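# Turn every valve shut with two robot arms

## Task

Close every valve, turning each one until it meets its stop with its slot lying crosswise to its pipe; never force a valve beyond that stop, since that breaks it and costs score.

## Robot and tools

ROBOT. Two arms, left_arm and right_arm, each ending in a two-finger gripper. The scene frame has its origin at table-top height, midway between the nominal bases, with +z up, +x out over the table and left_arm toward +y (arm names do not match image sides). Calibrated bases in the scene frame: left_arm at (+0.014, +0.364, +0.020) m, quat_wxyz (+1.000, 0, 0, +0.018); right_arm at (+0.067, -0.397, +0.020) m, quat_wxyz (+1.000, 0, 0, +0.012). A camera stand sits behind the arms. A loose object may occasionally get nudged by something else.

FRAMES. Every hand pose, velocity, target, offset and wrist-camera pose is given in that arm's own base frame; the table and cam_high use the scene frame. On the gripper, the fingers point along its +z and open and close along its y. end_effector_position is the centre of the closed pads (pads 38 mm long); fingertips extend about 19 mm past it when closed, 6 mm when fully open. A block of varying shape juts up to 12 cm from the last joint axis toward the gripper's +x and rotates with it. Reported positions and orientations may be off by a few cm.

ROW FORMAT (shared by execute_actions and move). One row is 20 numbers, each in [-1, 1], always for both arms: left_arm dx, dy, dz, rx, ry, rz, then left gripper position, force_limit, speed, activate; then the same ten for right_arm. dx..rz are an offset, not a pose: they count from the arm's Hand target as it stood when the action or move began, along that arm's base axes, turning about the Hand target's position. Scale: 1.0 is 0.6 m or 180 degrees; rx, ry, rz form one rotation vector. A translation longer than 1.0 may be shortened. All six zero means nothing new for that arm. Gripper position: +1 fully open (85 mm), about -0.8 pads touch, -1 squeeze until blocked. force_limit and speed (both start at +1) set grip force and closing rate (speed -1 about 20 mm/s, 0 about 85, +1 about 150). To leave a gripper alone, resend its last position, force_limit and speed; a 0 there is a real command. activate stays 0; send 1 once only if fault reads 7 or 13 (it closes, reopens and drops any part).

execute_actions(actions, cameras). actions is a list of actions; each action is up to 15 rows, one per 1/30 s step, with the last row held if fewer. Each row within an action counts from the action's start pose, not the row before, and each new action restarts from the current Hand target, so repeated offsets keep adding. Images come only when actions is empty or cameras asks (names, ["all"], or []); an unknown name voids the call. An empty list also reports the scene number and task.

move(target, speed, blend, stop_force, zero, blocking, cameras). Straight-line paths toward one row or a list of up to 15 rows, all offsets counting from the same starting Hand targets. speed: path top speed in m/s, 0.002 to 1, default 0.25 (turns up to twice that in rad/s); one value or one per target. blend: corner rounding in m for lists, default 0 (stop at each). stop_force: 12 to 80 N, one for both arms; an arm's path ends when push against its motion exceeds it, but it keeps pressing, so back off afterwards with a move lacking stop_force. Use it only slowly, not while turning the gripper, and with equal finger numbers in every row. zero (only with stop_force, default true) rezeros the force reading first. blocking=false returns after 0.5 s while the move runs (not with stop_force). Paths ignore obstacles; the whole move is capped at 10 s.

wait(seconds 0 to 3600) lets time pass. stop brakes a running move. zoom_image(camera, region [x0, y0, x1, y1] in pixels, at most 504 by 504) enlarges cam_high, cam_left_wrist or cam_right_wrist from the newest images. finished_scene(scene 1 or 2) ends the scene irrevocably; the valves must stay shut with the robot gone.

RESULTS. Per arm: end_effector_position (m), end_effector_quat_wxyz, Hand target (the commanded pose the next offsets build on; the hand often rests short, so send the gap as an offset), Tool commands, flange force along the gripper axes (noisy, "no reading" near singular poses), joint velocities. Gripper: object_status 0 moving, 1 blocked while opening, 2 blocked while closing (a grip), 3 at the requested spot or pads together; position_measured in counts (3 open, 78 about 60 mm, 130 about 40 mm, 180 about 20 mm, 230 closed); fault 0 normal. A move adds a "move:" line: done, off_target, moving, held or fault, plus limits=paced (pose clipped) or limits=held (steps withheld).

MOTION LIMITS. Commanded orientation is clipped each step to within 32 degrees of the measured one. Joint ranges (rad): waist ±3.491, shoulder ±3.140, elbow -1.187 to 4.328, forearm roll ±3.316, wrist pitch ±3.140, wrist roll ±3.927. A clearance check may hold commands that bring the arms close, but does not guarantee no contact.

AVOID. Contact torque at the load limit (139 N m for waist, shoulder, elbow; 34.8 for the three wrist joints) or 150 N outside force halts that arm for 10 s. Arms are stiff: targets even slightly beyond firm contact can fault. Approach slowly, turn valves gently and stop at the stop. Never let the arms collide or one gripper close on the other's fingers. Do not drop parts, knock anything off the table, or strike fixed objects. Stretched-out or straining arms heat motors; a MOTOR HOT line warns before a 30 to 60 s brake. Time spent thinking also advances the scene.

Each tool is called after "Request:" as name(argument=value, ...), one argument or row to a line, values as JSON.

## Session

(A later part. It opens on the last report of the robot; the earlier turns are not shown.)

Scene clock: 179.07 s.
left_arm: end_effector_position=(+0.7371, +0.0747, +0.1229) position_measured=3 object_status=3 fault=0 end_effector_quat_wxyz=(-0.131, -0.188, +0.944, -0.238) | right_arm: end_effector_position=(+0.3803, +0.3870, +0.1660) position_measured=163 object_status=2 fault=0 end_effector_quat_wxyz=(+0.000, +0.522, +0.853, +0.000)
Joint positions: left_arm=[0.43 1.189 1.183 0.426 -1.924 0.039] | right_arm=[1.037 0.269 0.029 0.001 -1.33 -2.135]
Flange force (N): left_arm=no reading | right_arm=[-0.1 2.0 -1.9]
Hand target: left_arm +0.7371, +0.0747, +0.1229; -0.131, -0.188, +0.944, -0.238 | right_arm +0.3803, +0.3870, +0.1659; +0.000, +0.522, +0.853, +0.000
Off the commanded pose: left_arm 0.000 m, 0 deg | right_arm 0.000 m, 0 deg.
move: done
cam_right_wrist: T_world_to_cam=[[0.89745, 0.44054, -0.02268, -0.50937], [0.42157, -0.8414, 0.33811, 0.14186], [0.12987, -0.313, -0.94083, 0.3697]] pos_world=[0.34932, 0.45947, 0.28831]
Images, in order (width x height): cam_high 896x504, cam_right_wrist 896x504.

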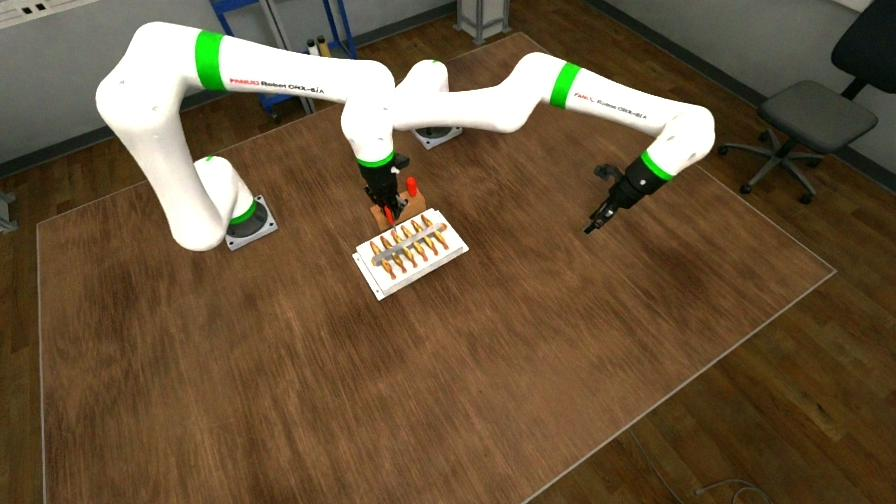

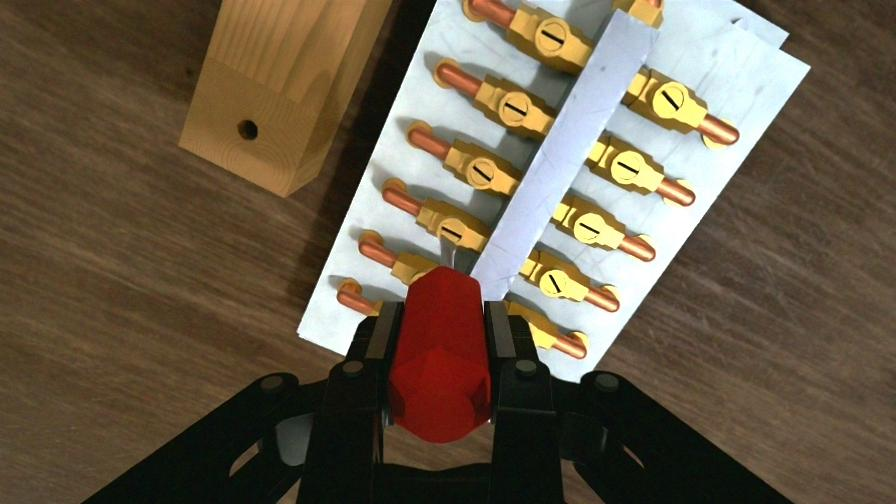

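Request:
move(
  target=[0,0,0,0,0,0,1,1,1,0,0.002,0.001,-0.01,0,0,0.0306,-1,-0.2,-1,0],
  cameras=["cam_right_wrist"],
  speed=0.05,
)

Request:
zoom_image(
  camera="cam_right_wrist",
  region=[425, 215, 475, 265],
)

Scene clock: 198.47 s.
left_arm: end_effector_position=(+0.7371, +0.0747, +0.1229) position_measured=3 object_status=3 fault=0 end_effector_quat_wxyz=(-0.131, -0.188, +0.944, -0.238) | right_arm: end_effector_position=(+0.3815, +0.3876, +0.1600) position_measured=163 object_status=2 fault=0 end_effector_quat_wxyz=(+0.000, +0.480, +0.877, +0.000)
Joint positions: left_arm=[0.43 1.189 1.183 0.426 -1.924 0.039] | right_arm=[1.035 0.275 0.023 0.001 -1.318 -2.037]
Flange force (N): left_arm=no reading | right_arm=[-0.3 2.7 -2.7]
Hand target: left_arm +0.7371, +0.0747, +0.1229; -0.131, -0.188, +0.944, -0.238 | right_arm +0.3815, +0.3876, +0.1599; +0.000, +0.480, +0.877, +0.000
Off the commanded pose: left_arm 0.000 m, 0 deg | right_arm 0.000 m, 0 deg.
move: done
cam_right_wrist: T_world_to_cam=[[0.85097, 0.52473, -0.02255, -0.52576], [0.50041, -0.797, 0.33821, 0.09658], [0.1595, -0.29909, -0.9408, 0.34739]] pos_world=[0.34367, 0.45675, 0.28231]

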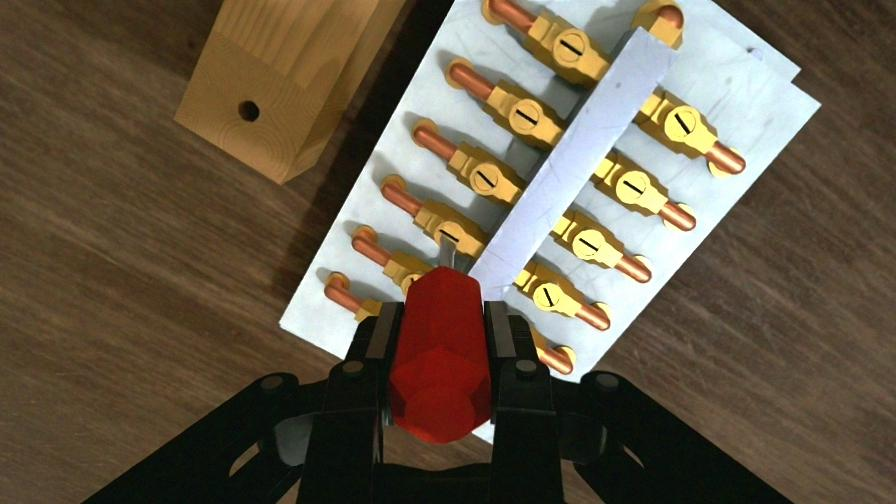

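Scaled by 10.080 from the camera's image (finer frame: 1280x720).

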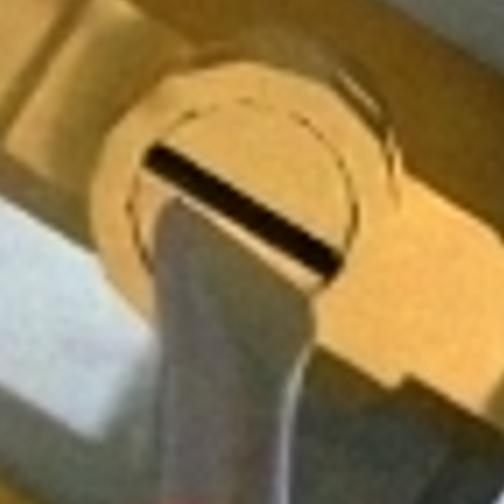

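Request:
move(
  target=[0,0,0,0,0,0,1,1,1,0,0,0,-0.005,0,0,0.0167,-1,-0.2,-1,0],
  cameras=[],
  speed=0.05,
)

Request:
move(
  target=[0,0,0,0,0,0,1,1,1,0,0,0,-0.025,0,0,0,-1,-0.2,-1,0],
  cameras=["cam_right_wrist"],
  speed=0.01,
  stop_force=12,
)

Request:
zoom_image(
  camera="cam_right_wrist",
  region=[425, 215, 475, 265],
)

Scene clock: 205.97 s.
left_arm: end_effector_position=(+0.7371, +0.0747, +0.1229) position_measured=3 object_status=3 fault=0 end_effector_quat_wxyz=(-0.131, -0.188, +0.944, -0.238) | right_arm: end_effector_position=(+0.3815, +0.3876, +0.1570) position_measured=163 object_status=2 fault=0 end_effector_quat_wxyz=(+0.000, +0.457, +0.889, +0.000)
Joint positions: left_arm=[0.43 1.189 1.183 0.426 -1.924 0.039] | right_arm=[1.035 0.277 0.018 0.001 -1.311 -1.985]
Flange force (N): left_arm=no reading | right_arm=[-0.2 3.1 -2.5]
Hand target: left_arm +0.7371, +0.0747, +0.1229; -0.131, -0.188, +0.944, -0.238 | right_arm +0.3815, +0.3876, +0.1569; +0.000, +0.457, +0.889, +0.000
Off the commanded pose: left_arm 0.000 m, 0 deg | right_arm 0.000 m, 0 deg.
move: done

Scene clock: 207.70 s.
left_arm: end_effector_position=(+0.7371, +0.0747, +0.1229) position_measured=3 object_status=3 fault=0 end_effector_quat_wxyz=(-0.131, -0.188, +0.944, -0.238) | right_arm: end_effector_position=(+0.3815, +0.3876, +0.1459) position_measured=163 object_status=2 fault=0 end_effector_quat_wxyz=(+0.000, +0.457, +0.889, +0.000)
Joint positions: left_arm=[0.43 1.189 1.183 0.426 -1.924 0.039] | right_arm=[1.035 0.284 0 0.001 -1.286 -1.985]
Flange force (N): left_arm=no reading | right_arm=[1.1 1.2 -26.5]
Hand target: left_arm +0.7371, +0.0747, +0.1229; -0.131, -0.188, +0.944, -0.238 | right_arm +0.3815, +0.3876, +0.1459; +0.000, +0.457, +0.889, +0.000 (not the last commanded pose)
Off the commanded pose: left_arm 0.000 m, 0 deg | right_arm 0.004 m, 0 deg.
move: contact (right_arm)
cam_right_wrist: T_world_to_cam=[[0.82231, 0.56859, -0.02241, -0.53219], [0.54148, -0.76978, 0.338, 0.07518], [0.17493, -0.29008, -0.94088, 0.32485]] pos_world=[0.34009, 0.4547, 0.26831]

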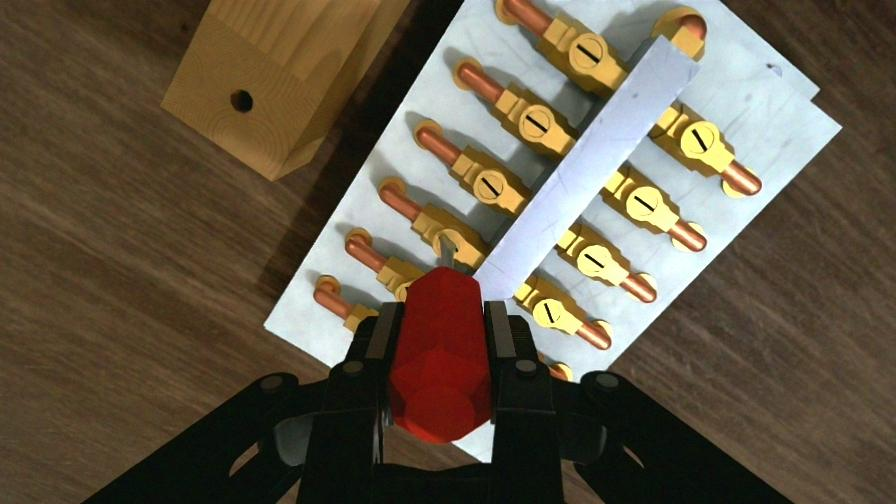

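Scaled by 10.080 from the camera's image (finer frame: 1280x720).

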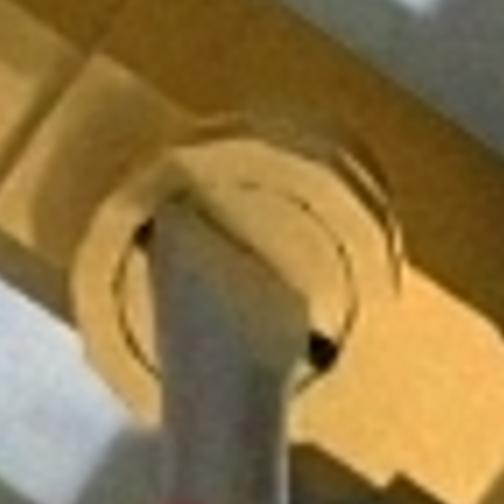

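Request:
move(
  target=[
    [0,0,0,0,0,0,1,1,1,0,0,0,0.0067,0,0,0,-1,-0.2,-1,0],
    [0,0,0,0,0,0,1,1,1,0,0.0015,-0.0045,0.0067,0,0,0,-1,-0.2,-1,0],
  ],
  cameras=["cam_right_wrist"],
  speed=0.05,
)

Request:
zoom_image(
  camera="cam_right_wrist",
  region=[425, 215, 475, 265],
)

Scene clock: 216.43 s.
left_arm: end_effector_position=(+0.7371, +0.0747, +0.1229) position_measured=3 object_status=3 fault=0 end_effector_quat_wxyz=(-0.131, -0.188, +0.944, -0.238) | right_arm: end_effector_position=(+0.3824, +0.3850, +0.1499) position_measured=163 object_status=2 fault=0 end_effector_quat_wxyz=(+0.000, +0.457, +0.889, +0.000)
Joint positions: left_arm=[0.43 1.189 1.183 0.426 -1.924 0.039] | right_arm=[1.031 0.278 0.003 0.001 -1.294 -1.981]
Flange force (N): left_arm=no reading | right_arm=[-0.9 -0.7 -1.9]
Hand target: left_arm +0.7371, +0.0747, +0.1229; -0.131, -0.188, +0.944, -0.238 | right_arm +0.3824, +0.3849, +0.1499; +0.000, +0.457, +0.889, +0.000
Off the commanded pose: left_arm 0.000 m, 0 deg | right_arm 0.000 m, 0 deg.
move: done
cam_right_wrist: T_world_to_cam=[[0.82233, 0.56857, -0.02249, -0.53127], [0.54149, -0.76979, 0.33795, 0.07128], [0.17484, -0.29009, -0.94089, 0.32771]] pos_world=[0.34099, 0.452, 0.27231]

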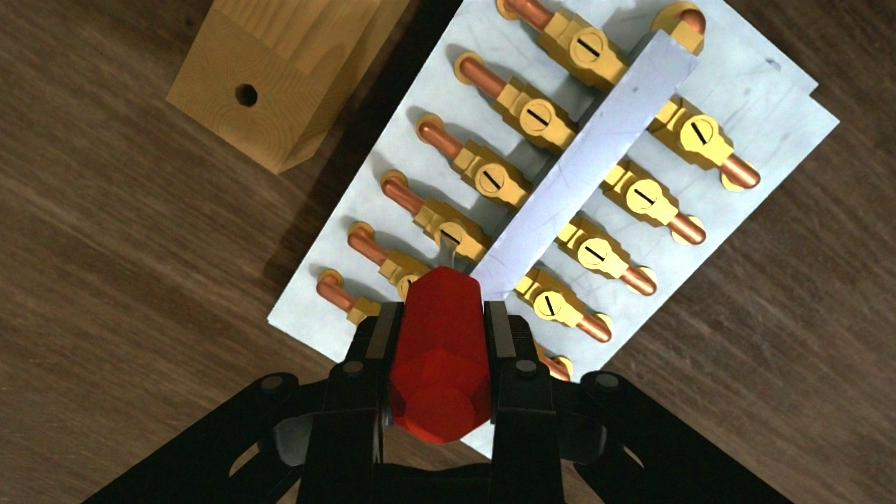

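Scaled by 10.080 from the camera's image (finer frame: 1280x720).

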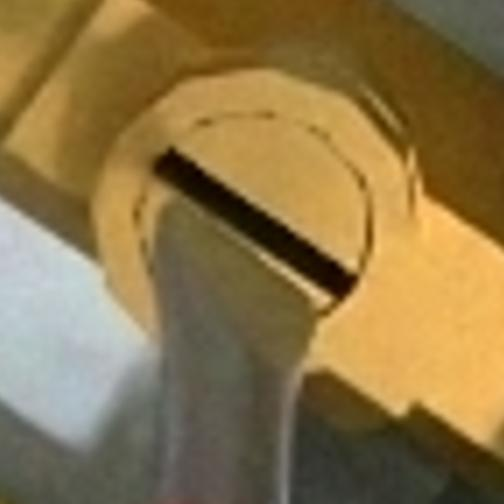

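Request:
move(
  target=[0,0,0,0,0,0,1,1,1,0,0.0007,0.0008,0,0,0,0,-1,-0.2,-1,0],
  cameras=[],
  speed=0.05,
)

Request:
move(
  target=[0,0,0,0,0,0,1,1,1,0,0,0,-0.02,0,0,0,-1,-0.2,-1,0],
  cameras=["cam_right_wrist"],
  speed=0.01,
  stop_force=12,
)

Request:
zoom_image(
  camera="cam_right_wrist",
  region=[425, 215, 475, 265],
)

Scene clock: 223.43 s.
left_arm: end_effector_position=(+0.7371, +0.0747, +0.1229) position_measured=3 object_status=3 fault=0 end_effector_quat_wxyz=(-0.131, -0.188, +0.944, -0.238) | right_arm: end_effector_position=(+0.3828, +0.3854, +0.1499) position_measured=163 object_status=2 fault=0 end_effector_quat_wxyz=(+0.000, +0.457, +0.889, +0.000)
Joint positions: left_arm=[0.43 1.189 1.183 0.426 -1.924 0.039] | right_arm=[1.031 0.28 0.005 0.001 -1.295 -1.981]
Flange force (N): left_arm=no reading | right_arm=[-0.4 3.8 -3.1]
Hand target: left_arm +0.7371, +0.0747, +0.1229; -0.131, -0.188, +0.944, -0.238 | right_arm +0.3828, +0.3854, +0.1499; +0.000, +0.457, +0.889, +0.000
Off the commanded pose: left_arm 0.000 m, 0 deg | right_arm 0.000 m, 0 deg.
move: done

Scene clock: 224.43 s.
left_arm: end_effector_position=(+0.7371, +0.0747, +0.1229) position_measured=3 object_status=3 fault=0 end_effector_quat_wxyz=(-0.131, -0.188, +0.944, -0.238) | right_arm: end_effector_position=(+0.3829, +0.3855, +0.1459) position_measured=163 object_status=2 fault=0 end_effector_quat_wxyz=(+0.000, +0.457, +0.889, +0.001)
Joint positions: left_arm=[0.43 1.189 1.183 0.426 -1.924 0.039] | right_arm=[1.031 0.282 -0.002 0.001 -1.285 -1.981]
Flange force (N): left_arm=no reading | right_arm=[1.2 1.4 -26.6]
Hand target: left_arm +0.7371, +0.0747, +0.1229; -0.131, -0.188, +0.944, -0.238 | right_arm +0.3829, +0.3855, +0.1459; +0.000, +0.457, +0.889, +0.001 (not the last commanded pose)
Off the commanded pose: left_arm 0.000 m, 0 deg | right_arm 0.008 m, 0 deg.
move: contact (right_arm)
cam_right_wrist: T_world_to_cam=[[0.82227, 0.56866, -0.02221, -0.53216], [0.54147, -0.76977, 0.33803, 0.07271], [0.17513, -0.28998, -0.94087, 0.32385]] pos_world=[0.34149, 0.4525, 0.26831]

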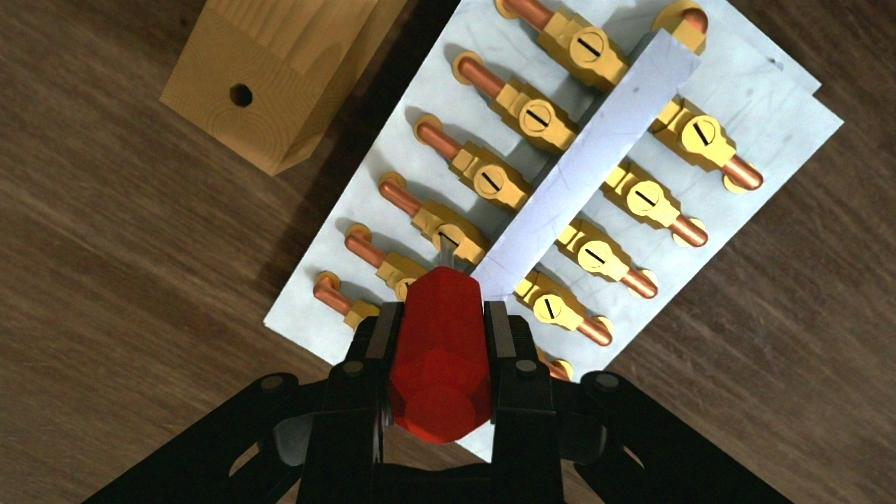

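Scaled by 10.080 from the camera's image (finer frame: 1280x720).

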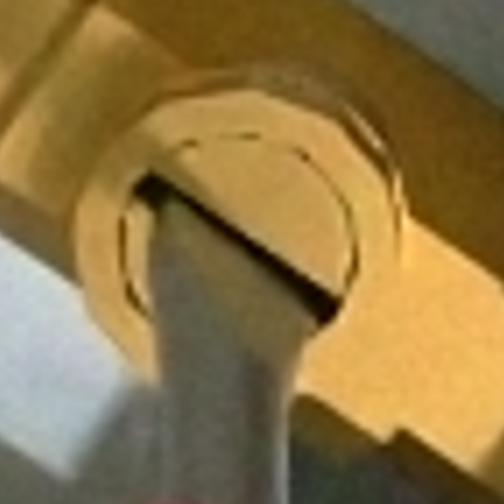

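Request:
move(
  target=[
    [0,0,0,0,0,0,1,1,1,0,0,0,0.004,0,0,0,-1,-0.2,-1,0],
    [0,0,0,0,0,0,1,1,1,0,0,0.001,0.004,0,0,0,-1,-0.2,-1,0],
  ],
  cameras=[],
  speed=0.05,
)

Request:
move(
  target=[0,0,0,0,0,0,1,1,1,0,0,0,-0.015,0,0,0,-1,-0.2,-1,0],
  cameras=["cam_right_wrist"],
  speed=0.01,
  stop_force=12,
)

Request:
zoom_image(
  camera="cam_right_wrist",
  region=[425, 215, 475, 265],
)

Scene clock: 236.47 s.
left_arm: end_effector_position=(+0.7371, +0.0747, +0.1229) position_measured=3 object_status=3 fault=0 end_effector_quat_wxyz=(-0.131, -0.188, +0.944, -0.238) | right_arm: end_effector_position=(+0.3829, +0.3860, +0.1484) position_measured=163 object_status=2 fault=0 end_effector_quat_wxyz=(+0.000, +0.457, +0.889, +0.001)
Joint positions: left_arm=[0.43 1.189 1.183 0.426 -1.924 0.039] | right_arm=[1.031 0.282 0.003 0.001 -1.291 -1.981]
Flange force (N): left_arm=no reading | right_arm=[-0.7 4.1 -4.3]
Hand target: left_arm +0.7371, +0.0747, +0.1229; -0.131, -0.188, +0.944, -0.238 | right_arm +0.3829, +0.3861, +0.1483; +0.000, +0.457, +0.889, +0.001
Off the commanded pose: left_arm 0.000 m, 0 deg | right_arm 0.000 m, 0 deg.
move: done

Scene clock: 237.37 s.
left_arm: end_effector_position=(+0.7371, +0.0747, +0.1229) position_measured=3 object_status=3 fault=0 end_effector_quat_wxyz=(-0.131, -0.188, +0.944, -0.238) | right_arm: end_effector_position=(+0.3830, +0.3861, +0.1454) position_measured=163 object_status=2 fault=0 end_effector_quat_wxyz=(+0.001, +0.457, +0.889, +0.001)
Joint positions: left_arm=[0.43 1.189 1.183 0.426 -1.924 0.039] | right_arm=[1.031 0.284 -0.001 0.001 -1.284 -1.981]
Flange force (N): left_arm=no reading | right_arm=[0.1 0.2 -22.7]
Hand target: left_arm +0.7371, +0.0747, +0.1229; -0.131, -0.188, +0.944, -0.238 | right_arm +0.3829, +0.3861, +0.1453; +0.001, +0.457, +0.889, +0.001 (not the last commanded pose)
Off the commanded pose: left_arm 0.000 m, 0 deg | right_arm 0.006 m, 0 deg.
move: contact (right_arm)
cam_right_wrist: T_world_to_cam=[[0.82227, 0.56868, -0.02189, -0.5326], [0.54139, -0.76978, 0.33815, 0.07338], [0.17545, -0.2899, -0.94084, 0.32331]] pos_world=[0.34149, 0.4531, 0.26771]

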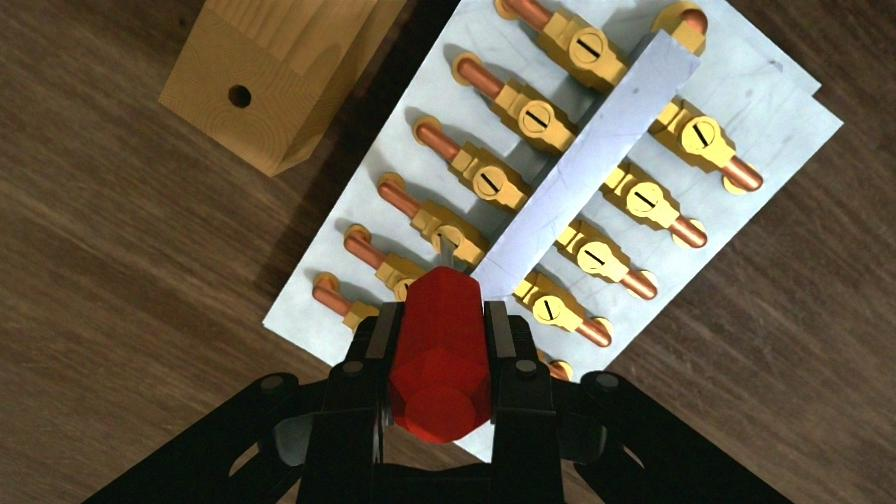

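Scaled by 10.080 from the camera's image (finer frame: 1280x720).

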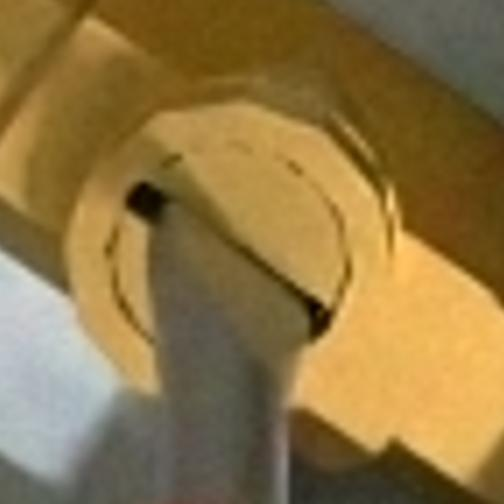

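Request:
move(
  target=[
    [0,0,0,0,0,0,1,1,1,0,0,0.0005,0,0,0,0.017,-1,-0.2,-1,0],
    [0,0,0,0,0,0,1,1,1,0,0,0,0,0,0,-0.017,-1,-0.2,-1,0],
    [0,0,0,0,0,0,1,1,1,0,0,0.0005,-0.001,0,0,0,-1,-0.2,-1,0],
  ],
  cameras=["cam_right_wrist"],
  speed=0.05,
)

Request:
zoom_image(
  camera="cam_right_wrist",
  region=[425, 215, 475, 265],
)

Scene clock: 248.30 s.
left_arm: end_effector_position=(+0.7371, +0.0747, +0.1229) position_measured=3 object_status=3 fault=0 end_effector_quat_wxyz=(-0.131, -0.188, +0.944, -0.238) | right_arm: end_effector_position=(+0.3830, +0.3864, +0.1448) position_measured=163 object_status=2 fault=0 end_effector_quat_wxyz=(+0.001, +0.457, +0.889, +0.001)
Joint positions: left_arm=[0.43 1.189 1.183 0.426 -1.924 0.039] | right_arm=[1.032 0.285 -0.002 0.001 -1.283 -1.981]
Flange force (N): left_arm=no reading | right_arm=[-1.2 -0.3 -20.7]
Hand target: left_arm +0.7371, +0.0747, +0.1229; -0.131, -0.188, +0.944, -0.238 | right_arm +0.3829, +0.3864, +0.1447; +0.001, +0.457, +0.889, +0.001
Off the commanded pose: left_arm 0.000 m, 0 deg | right_arm 0.000 m, 0 deg.
move: done
cam_right_wrist: T_world_to_cam=[[0.82227, 0.56868, -0.02189, -0.53279], [0.54139, -0.76978, 0.33815, 0.07382], [0.17545, -0.2899, -0.94084, 0.32283]] pos_world=[0.34149, 0.4534, 0.26711]

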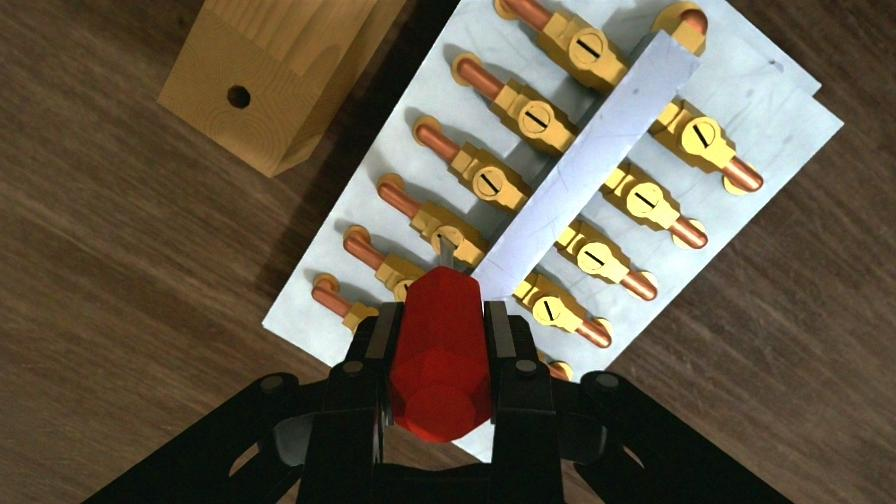

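Scaled by 10.080 from the camera's image (finer frame: 1280x720).

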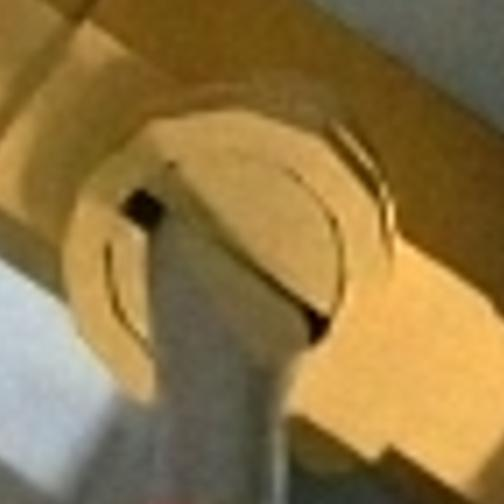

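Request:
move(
  target=[0,0,0,0,0,0,1,1,1,0,0,0,-0.008,0,0,0,-1,-0.2,-1,0],
  cameras=["cam_right_wrist"],
  speed=0.01,
  stop_force=20,
)

Request:
zoom_image(
  camera="cam_right_wrist",
  region=[425, 215, 475, 265],
)

Scene clock: 254.40 s.
left_arm: end_effector_position=(+0.7371, +0.0747, +0.1229) position_measured=3 object_status=3 fault=0 end_effector_quat_wxyz=(-0.131, -0.188, +0.944, -0.238) | right_arm: end_effector_position=(+0.3830, +0.3865, +0.1435) position_measured=163 object_status=2 fault=0 end_effector_quat_wxyz=(+0.001, +0.457, +0.889, +0.001)
Joint positions: left_arm=[0.43 1.189 1.183 0.426 -1.924 0.039] | right_arm=[1.032 0.286 -0.004 0.001 -1.28 -1.981]
Flange force (N): left_arm=no reading | right_arm=[-0.8 0.2 -46.8]
Hand target: left_arm +0.7371, +0.0747, +0.1229; -0.131, -0.188, +0.944, -0.238 | right_arm +0.3830, +0.3865, +0.1435; +0.001, +0.457, +0.889, +0.001 (not the last commanded pose)
Off the commanded pose: left_arm 0.000 m, 0 deg | right_arm 0.004 m, 0 deg.
move: contact (right_arm)
cam_right_wrist: T_world_to_cam=[[0.82223, 0.56875, -0.02153, -0.53293], [0.54141, -0.76991, 0.33781, 0.07436], [0.17555, -0.28941, -0.94097, 0.32148]] pos_world=[0.34149, 0.4534, 0.26591]

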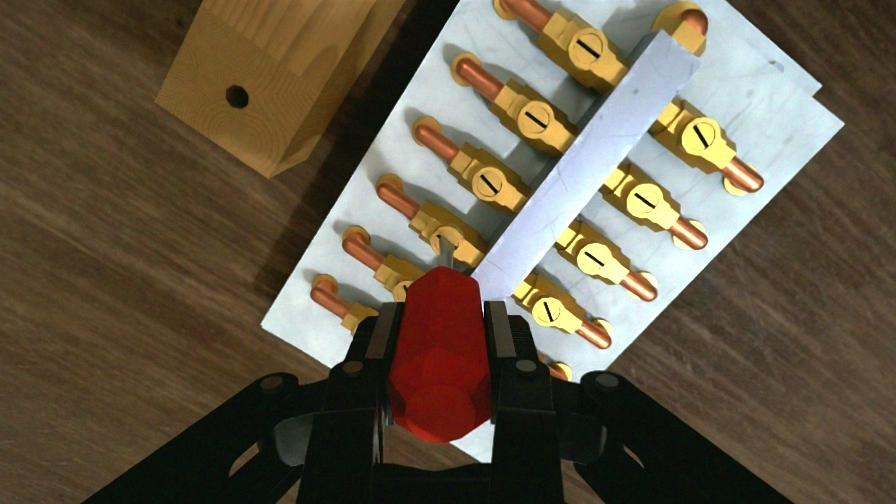

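Scaled by 10.080 from the camera's image (finer frame: 1280x720).

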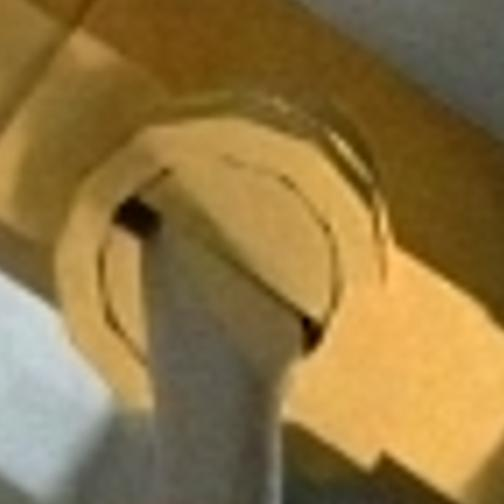

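Request:
move(
  target=[
    [0,0,0,0,0,0,1,1,1,0,0,0,0.002,0,0,0,-1,-0.2,-1,0],
    [0,0,0,0,0,0,1,1,1,0,0,0,0.002,0,0,-0.08,-1,-0.2,-1,0],
  ],
  cameras=["cam_right_wrist"],
  speed=0.1,
)

Request:
zoom_image(
  camera="cam_right_wrist",
  region=[425, 215, 475, 265],
)

Scene clock: 264.93 s.
left_arm: end_effector_position=(+0.7371, +0.0747, +0.1229) position_measured=3 object_status=3 fault=0 end_effector_quat_wxyz=(-0.131, -0.188, +0.944, -0.238) | right_arm: end_effector_position=(+0.3830, +0.3865, +0.1447) position_measured=163 object_status=2 fault=0 end_effector_quat_wxyz=(+0.001, +0.565, +0.825, +0.001)
Joint positions: left_arm=[0.43 1.189 1.183 0.426 -1.924 0.039] | right_arm=[1.032 0.285 -0.002 0.001 -1.283 -2.233]
Flange force (N): left_arm=no reading | right_arm=[-0.7 -5.2 26.3]
Hand target: left_arm +0.7371, +0.0747, +0.1229; -0.131, -0.188, +0.944, -0.238 | right_arm +0.3830, +0.3865, +0.1447; +0.001, +0.565, +0.825, +0.001
Off the commanded pose: left_arm 0.000 m, 0 deg | right_arm 0.000 m, 0 deg.
move: done
cam_right_wrist: T_world_to_cam=[[0.93786, 0.34634, -0.02153, -0.49128], [0.33287, -0.88039, 0.33779, 0.19659], [0.09804, -0.32396, -0.94098, 0.36567]] pos_world=[0.35946, 0.46169, 0.26711]

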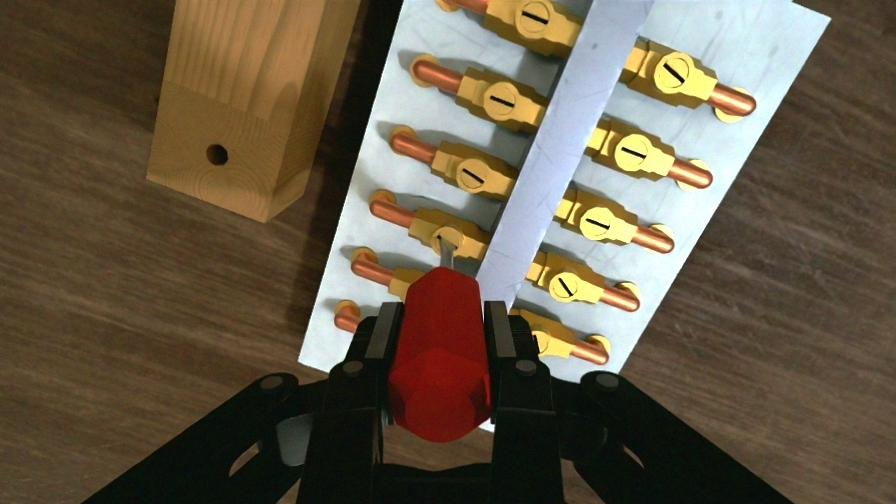

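Scaled by 10.080 from the camera's image (finer frame: 1280x720).

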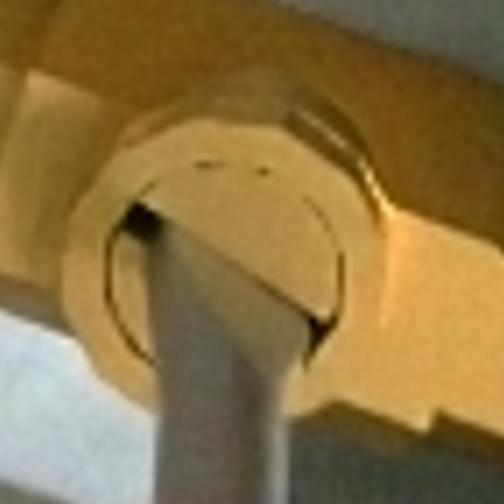

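Request:
move(
  target=[
    [0,0,0,0,0,0,1,1,1,0,0,0,-0.001,0,0,-0.17,-1,-0.2,-1,0],
  ],
  cameras=["cam_right_wrist"],
  speed=0.2,
)

Request:
zoom_image(
  camera="cam_right_wrist",
  region=[425, 215, 475, 265],
)

Scene clock: 276.60 s.
left_arm: end_effector_position=(+0.7371, +0.0747, +0.1229) position_measured=3 object_status=3 fault=0 end_effector_quat_wxyz=(-0.131, -0.188, +0.944, -0.238) | right_arm: end_effector_position=(+0.3830, +0.3865, +0.1440) position_measured=163 object_status=2 fault=0 end_effector_quat_wxyz=(+0.001, +0.763, +0.647, +0.001)
Joint positions: left_arm=[0.43 1.189 1.183 0.426 -1.924 0.039] | right_arm=[1.032 0.286 -0.002 0.002 -1.282 -2.768]
Flange force (N): left_arm=no reading | right_arm=[0.2 -14.1 -27.0]
Hand target: left_arm +0.7371, +0.0747, +0.1229; -0.131, -0.188, +0.944, -0.238 | right_arm +0.3830, +0.3865, +0.1441; +0.001, +0.763, +0.647, +0.001
Off the commanded pose: left_arm 0.000 m, 0 deg | right_arm 0.000 m, 0 deg.
move: done
cam_right_wrist: T_world_to_cam=[[0.98356, -0.17928, -0.02155, -0.30567], [-0.16161, -0.92723, 0.33784, 0.40426], [-0.08055, -0.3288, -0.94096, 0.43537]] pos_world=[0.40105, 0.46319, 0.26651]

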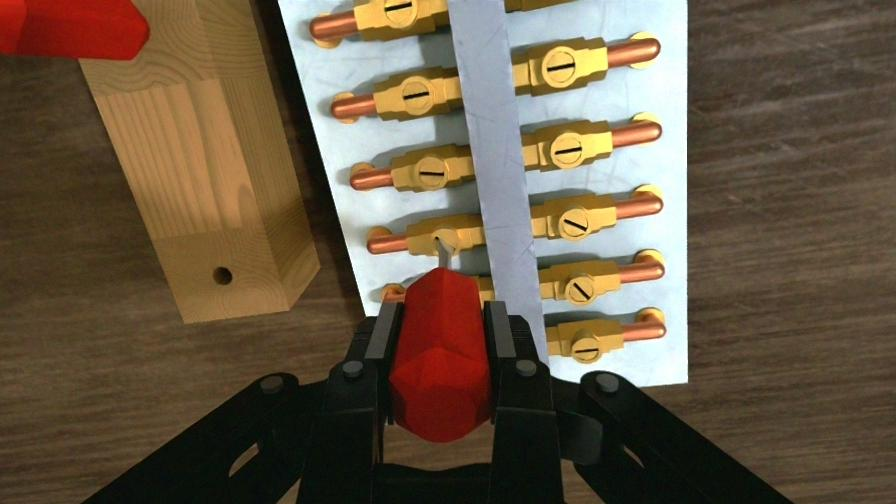

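Scaled by 10.080 from the camera's image (finer frame: 1280x720).

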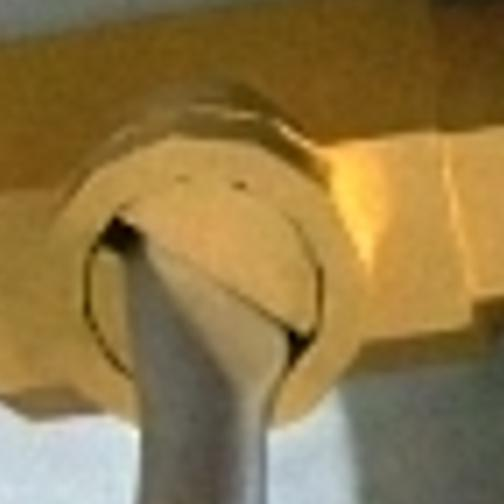

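Request:
move(
  target=[
    [0,0,0,0,0,0,1,1,1,0,-0.0031,-0.0003,0.0007,0,0,0,-1,-0.2,-1,0],
  ],
  cameras=["cam_right_wrist"],
  speed=0.2,
)

Request:
zoom_image(
  camera="cam_right_wrist",
  region=[425, 215, 475, 265],
)

Scene clock: 282.17 s.
left_arm: end_effector_position=(+0.7371, +0.0747, +0.1229) position_measured=3 object_status=3 fault=0 end_effector_quat_wxyz=(-0.131, -0.188, +0.944, -0.238) | right_arm: end_effector_position=(+0.3811, +0.3862, +0.1445) position_measured=163 object_status=2 fault=0 end_effector_quat_wxyz=(+0.001, +0.763, +0.647, +0.001)
Joint positions: left_arm=[0.43 1.189 1.183 0.426 -1.924 0.039] | right_arm=[1.035 0.282 -0.006 0.002 -1.282 -2.771]
Flange force (N): left_arm=no reading | right_arm=[0.3 8.3 13.0]
Hand target: left_arm +0.7371, +0.0747, +0.1229; -0.131, -0.188, +0.944, -0.238 | right_arm +0.3811, +0.3863, +0.1445; +0.001, +0.763, +0.647, +0.001
Off the commanded pose: left_arm 0.000 m, 0 deg | right_arm 0.000 m, 0 deg.
move: done
cam_right_wrist: T_world_to_cam=[[0.98356, -0.17928, -0.02153, -0.30384], [-0.16161, -0.9272, 0.33792, 0.40362], [-0.08054, -0.32889, -0.94093, 0.43547]] pos_world=[0.39915, 0.46299, 0.26681]

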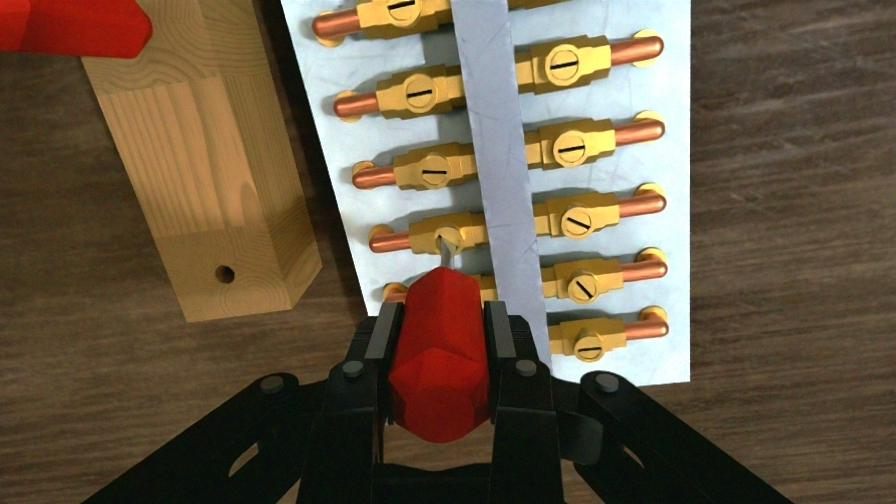

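Scaled by 10.080 from the camera's image (finer frame: 1280x720).

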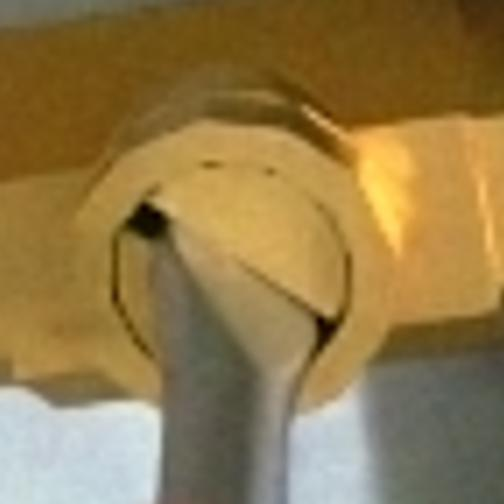

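Request:
move(
  target=[
    [0,0,0,0,0,0,1,1,1,0,-0.0003,0.0007,-0.0012,0,0,-0.194,-1,-0.2,-1,0],
  ],
  cameras=["cam_right_wrist"],
  speed=0.2,
)

Request:
zoom_image(
  camera="cam_right_wrist",
  region=[425, 215, 475, 265],
)

Scene clock: 301.00 s.
left_arm: end_effector_position=(+0.7371, +0.0747, +0.1229) position_measured=3 object_status=3 fault=0 end_effector_quat_wxyz=(-0.131, -0.188, +0.944, -0.238) | right_arm: end_effector_position=(+0.3810, +0.3867, +0.1438) position_measured=163 object_status=2 fault=0 end_effector_quat_wxyz=(+0.001, +0.922, +0.388, +0.000)
Joint positions: left_arm=[0.43 1.189 1.183 0.426 -1.924 0.039] | right_arm=[1.036 0.284 -0.005 0.002 -1.282 -3.381]
Flange force (N): left_arm=no reading | right_arm=[0.0 -3.2 -36.0]
Hand target: left_arm +0.7371, +0.0747, +0.1229; -0.131, -0.188, +0.944, -0.238 | right_arm +0.3809, +0.3867, +0.1438; +0.001, +0.922, +0.388, +0.000
Off the commanded pose: left_arm 0.000 m, 0 deg | right_arm 0.000 m, 0 deg.
move: done
cam_right_wrist: T_world_to_cam=[[0.70385, -0.71002, -0.02159, 0.00824], [-0.6633, -0.66781, 0.33774, 0.49512], [-0.25422, -0.22339, -0.94099, 0.46042]] pos_world=[0.43966, 0.43935, 0.26621]

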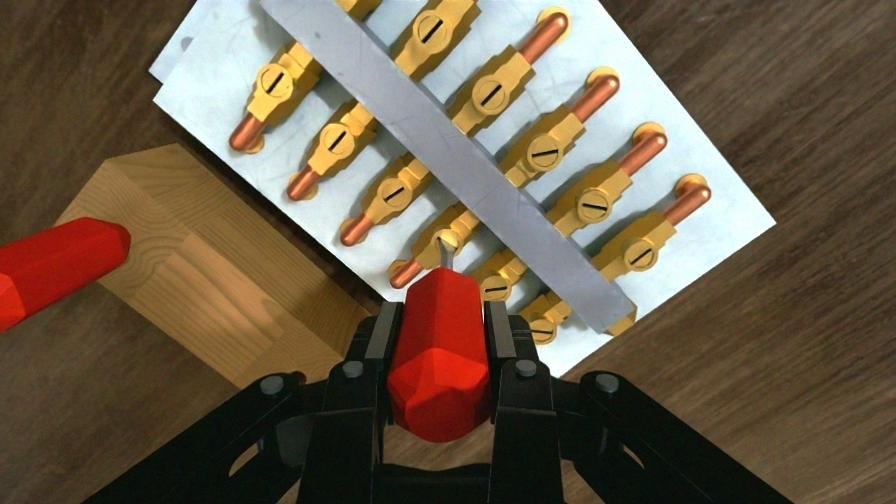

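Scaled by 10.080 from the camera's image (finer frame: 1280x720).

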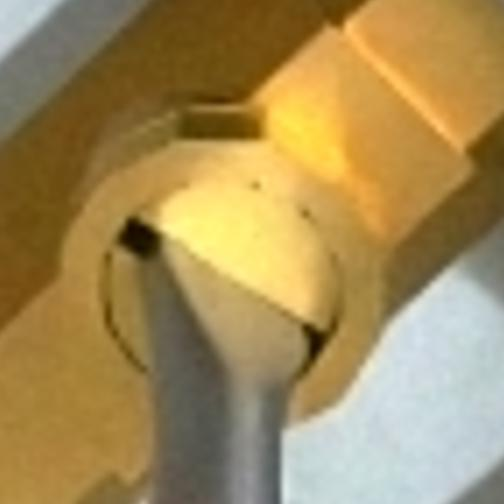

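Request:
move(
  target=[
    [0,0,0,0,0,0,1,1,1,0,-0.0003,0.0000,0.0008,0,0,-0.056,-1,-0.2,-1,0],
  ],
  cameras=["cam_right_wrist"],
  speed=0.1,
)

Request:
zoom_image(
  camera="cam_right_wrist",
  region=[425, 215, 475, 265],
)

Request:
zoom_image(
  camera="cam_right_wrist",
  region=[350, 150, 500, 300],
)

Scene clock: 310.43 s.
left_arm: end_effector_position=(+0.7371, +0.0747, +0.1229) position_measured=3 object_status=3 fault=0 end_effector_quat_wxyz=(-0.131, -0.188, +0.944, -0.238) | right_arm: end_effector_position=(+0.3807, +0.3867, +0.1442) position_measured=163 object_status=2 fault=0 end_effector_quat_wxyz=(+0.001, +0.952, +0.306, +0.000)
Joint positions: left_arm=[0.43 1.189 1.183 0.426 -1.924 0.039] | right_arm=[1.036 0.284 -0.005 0.002 -1.283 -3.557]
Flange force (N): left_arm=no reading | right_arm=[-1.0 -3.5 -11.0]
Hand target: left_arm +0.7371, +0.0747, +0.1229; -0.131, -0.188, +0.944, -0.238 | right_arm +0.3808, +0.3867, +0.1442; +0.001, +0.952, +0.306, +0.000
Off the commanded pose: left_arm 0.000 m, 0 deg | right_arm 0.000 m, 0 deg.
move: done
cam_right_wrist: T_world_to_cam=[[0.56861, -0.82232, -0.02174, 0.10335], [-0.76991, -0.54131, 0.33797, 0.48637], [-0.28969, -0.17544, -0.9409, 0.45567]] pos_world=[0.4477, 0.42821, 0.26661]

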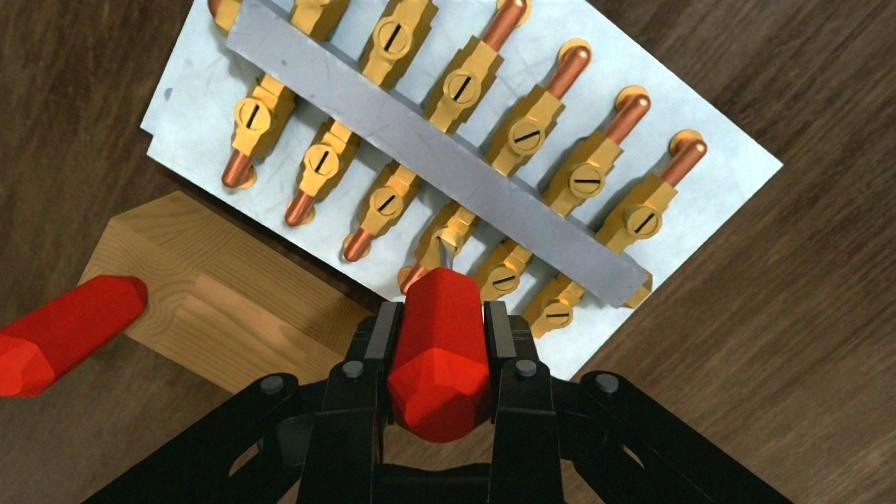

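Scaled by 10.080 from the camera's image (finer frame: 1280x720).

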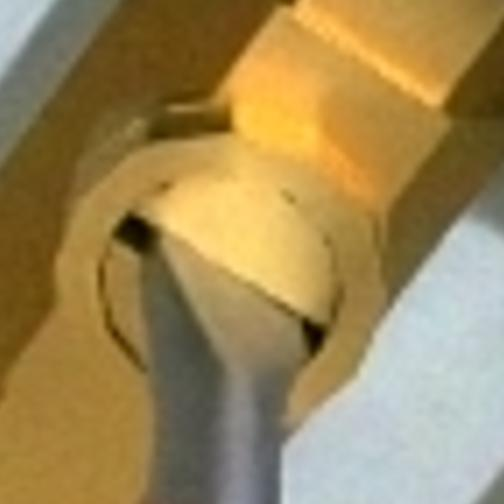

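Scaled by 3.360 from the camera's image (finer frame: 1280x720).

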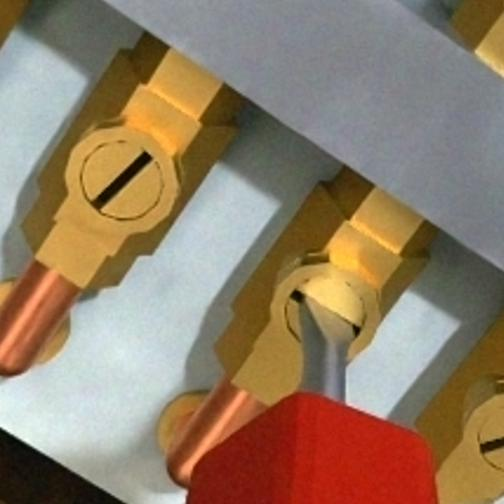

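Request:
move(
  target=[
    [0,0,0,0,0,0,1,1,1,0,-0.0002,0.0000,0.000,0,0,-0.0167,-1,-0.2,-1,0],
  ],
  cameras=["cam_right_wrist"],
  speed=0.05,
)

Request:
zoom_image(
  camera="cam_right_wrist",
  region=[425, 215, 475, 265],
)

Scene clock: 320.77 s.
left_arm: end_effector_position=(+0.7371, +0.0747, +0.1229) position_measured=3 object_status=3 fault=0 end_effector_quat_wxyz=(-0.131, -0.188, +0.944, -0.238) | right_arm: end_effector_position=(+0.3807, +0.3867, +0.1443) position_measured=163 object_status=2 fault=0 end_effector_quat_wxyz=(+0.001, +0.960, +0.281, +0.000)
Joint positions: left_arm=[0.43 1.189 1.183 0.426 -1.924 0.039] | right_arm=[1.036 0.283 -0.005 0.002 -1.283 -3.609]
Flange force (N): left_arm=no reading | right_arm=[-0.8 -4.3 -6.7]
Hand target: left_arm +0.7371, +0.0747, +0.1229; -0.131, -0.188, +0.944, -0.238 | right_arm +0.3806, +0.3867, +0.1442; +0.001, +0.960, +0.281, +0.000
Off the commanded pose: left_arm 0.000 m, 0 deg | right_arm 0.000 m, 0 deg.
move: done
cam_right_wrist: T_world_to_cam=[[0.52485, -0.85092, -0.02154, 0.13102], [-0.79726, -0.5003, 0.33776, 0.48093], [-0.29818, -0.1601, -0.94099, 0.45306]] pos_world=[0.44975, 0.42463, 0.26671]

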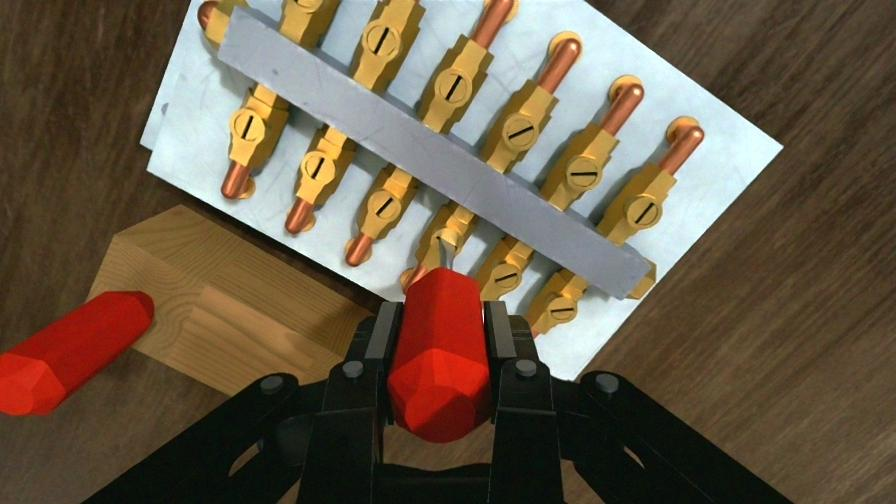

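Scaled by 10.080 from the camera's image (finer frame: 1280x720).

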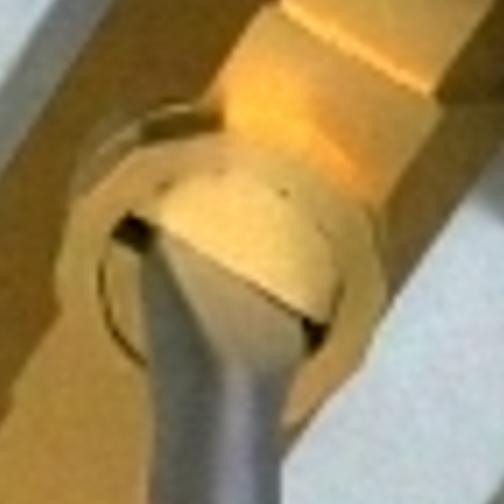

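Request:
move(
  target=[
    [0,0,0,0,0,0,1,1,1,0,0,0.0000,0.02,0,0,0,-1,-0.2,-1,0],
  ],
  cameras=["cam_right_wrist"],
  speed=0.05,
)

Request:
zoom_image(
  camera="cam_right_wrist",
  region=[415, 195, 485, 265],
)

Request:
zoom_image(
  camera="cam_right_wrist",
  region=[220, 50, 500, 330],
)

Scene clock: 330.80 s.
left_arm: end_effector_position=(+0.7371, +0.0747, +0.1229) position_measured=3 object_status=3 fault=0 end_effector_quat_wxyz=(-0.131, -0.188, +0.944, -0.238) | right_arm: end_effector_position=(+0.3806, +0.3867, +0.1562) position_measured=163 object_status=2 fault=0 end_effector_quat_wxyz=(+0.001, +0.960, +0.281, +0.000)
Joint positions: left_arm=[0.43 1.189 1.183 0.426 -1.924 0.039] | right_arm=[1.036 0.276 0.014 0.002 -1.31 -3.61]
Flange force (N): left_arm=no reading | right_arm=[3.2 0.2 -2.2]
Hand target: left_arm +0.7371, +0.0747, +0.1229; -0.131, -0.188, +0.944, -0.238 | right_arm +0.3806, +0.3867, +0.1562; +0.001, +0.960, +0.281, +0.000
Off the commanded pose: left_arm 0.000 m, 0 deg | right_arm 0.000 m, 0 deg.
move: done
cam_right_wrist: T_world_to_cam=[[0.52476, -0.85098, -0.02156, 0.13135], [-0.79727, -0.5002, 0.33786, 0.47685], [-0.2983, -0.16011, -0.94095, 0.4643]] pos_world=[0.44975, 0.42463, 0.27861]

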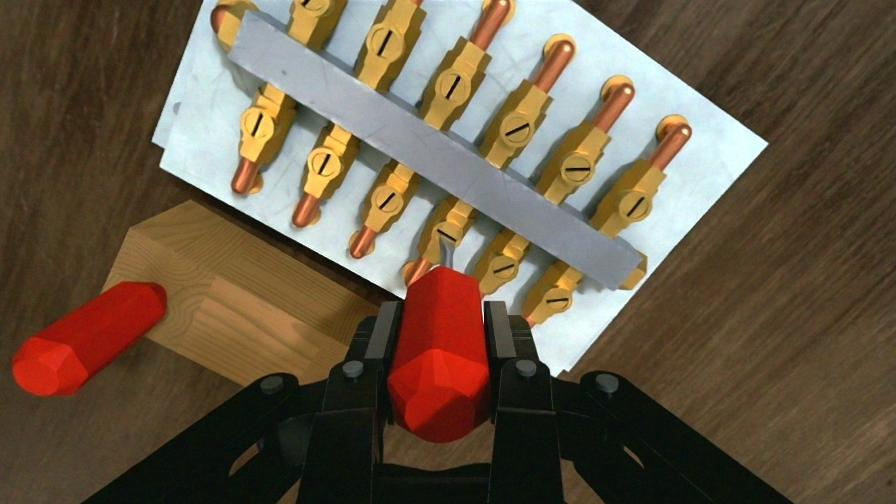

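Scaled by 7.200 from the camera's image (finer frame: 1280x720).

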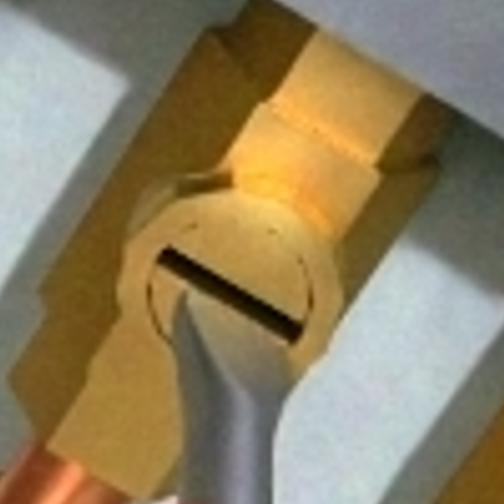

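Scaled by 1.800 from the camera's image (finer frame: 1280x720).

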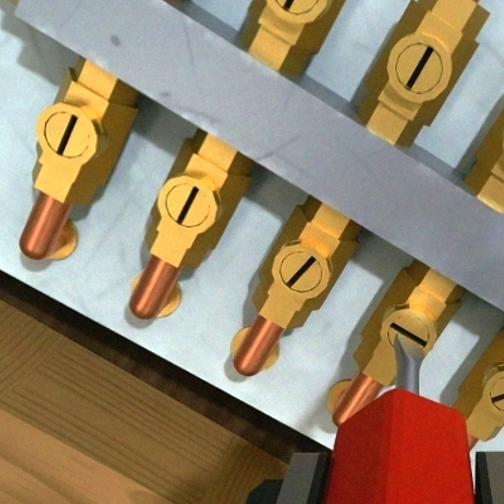

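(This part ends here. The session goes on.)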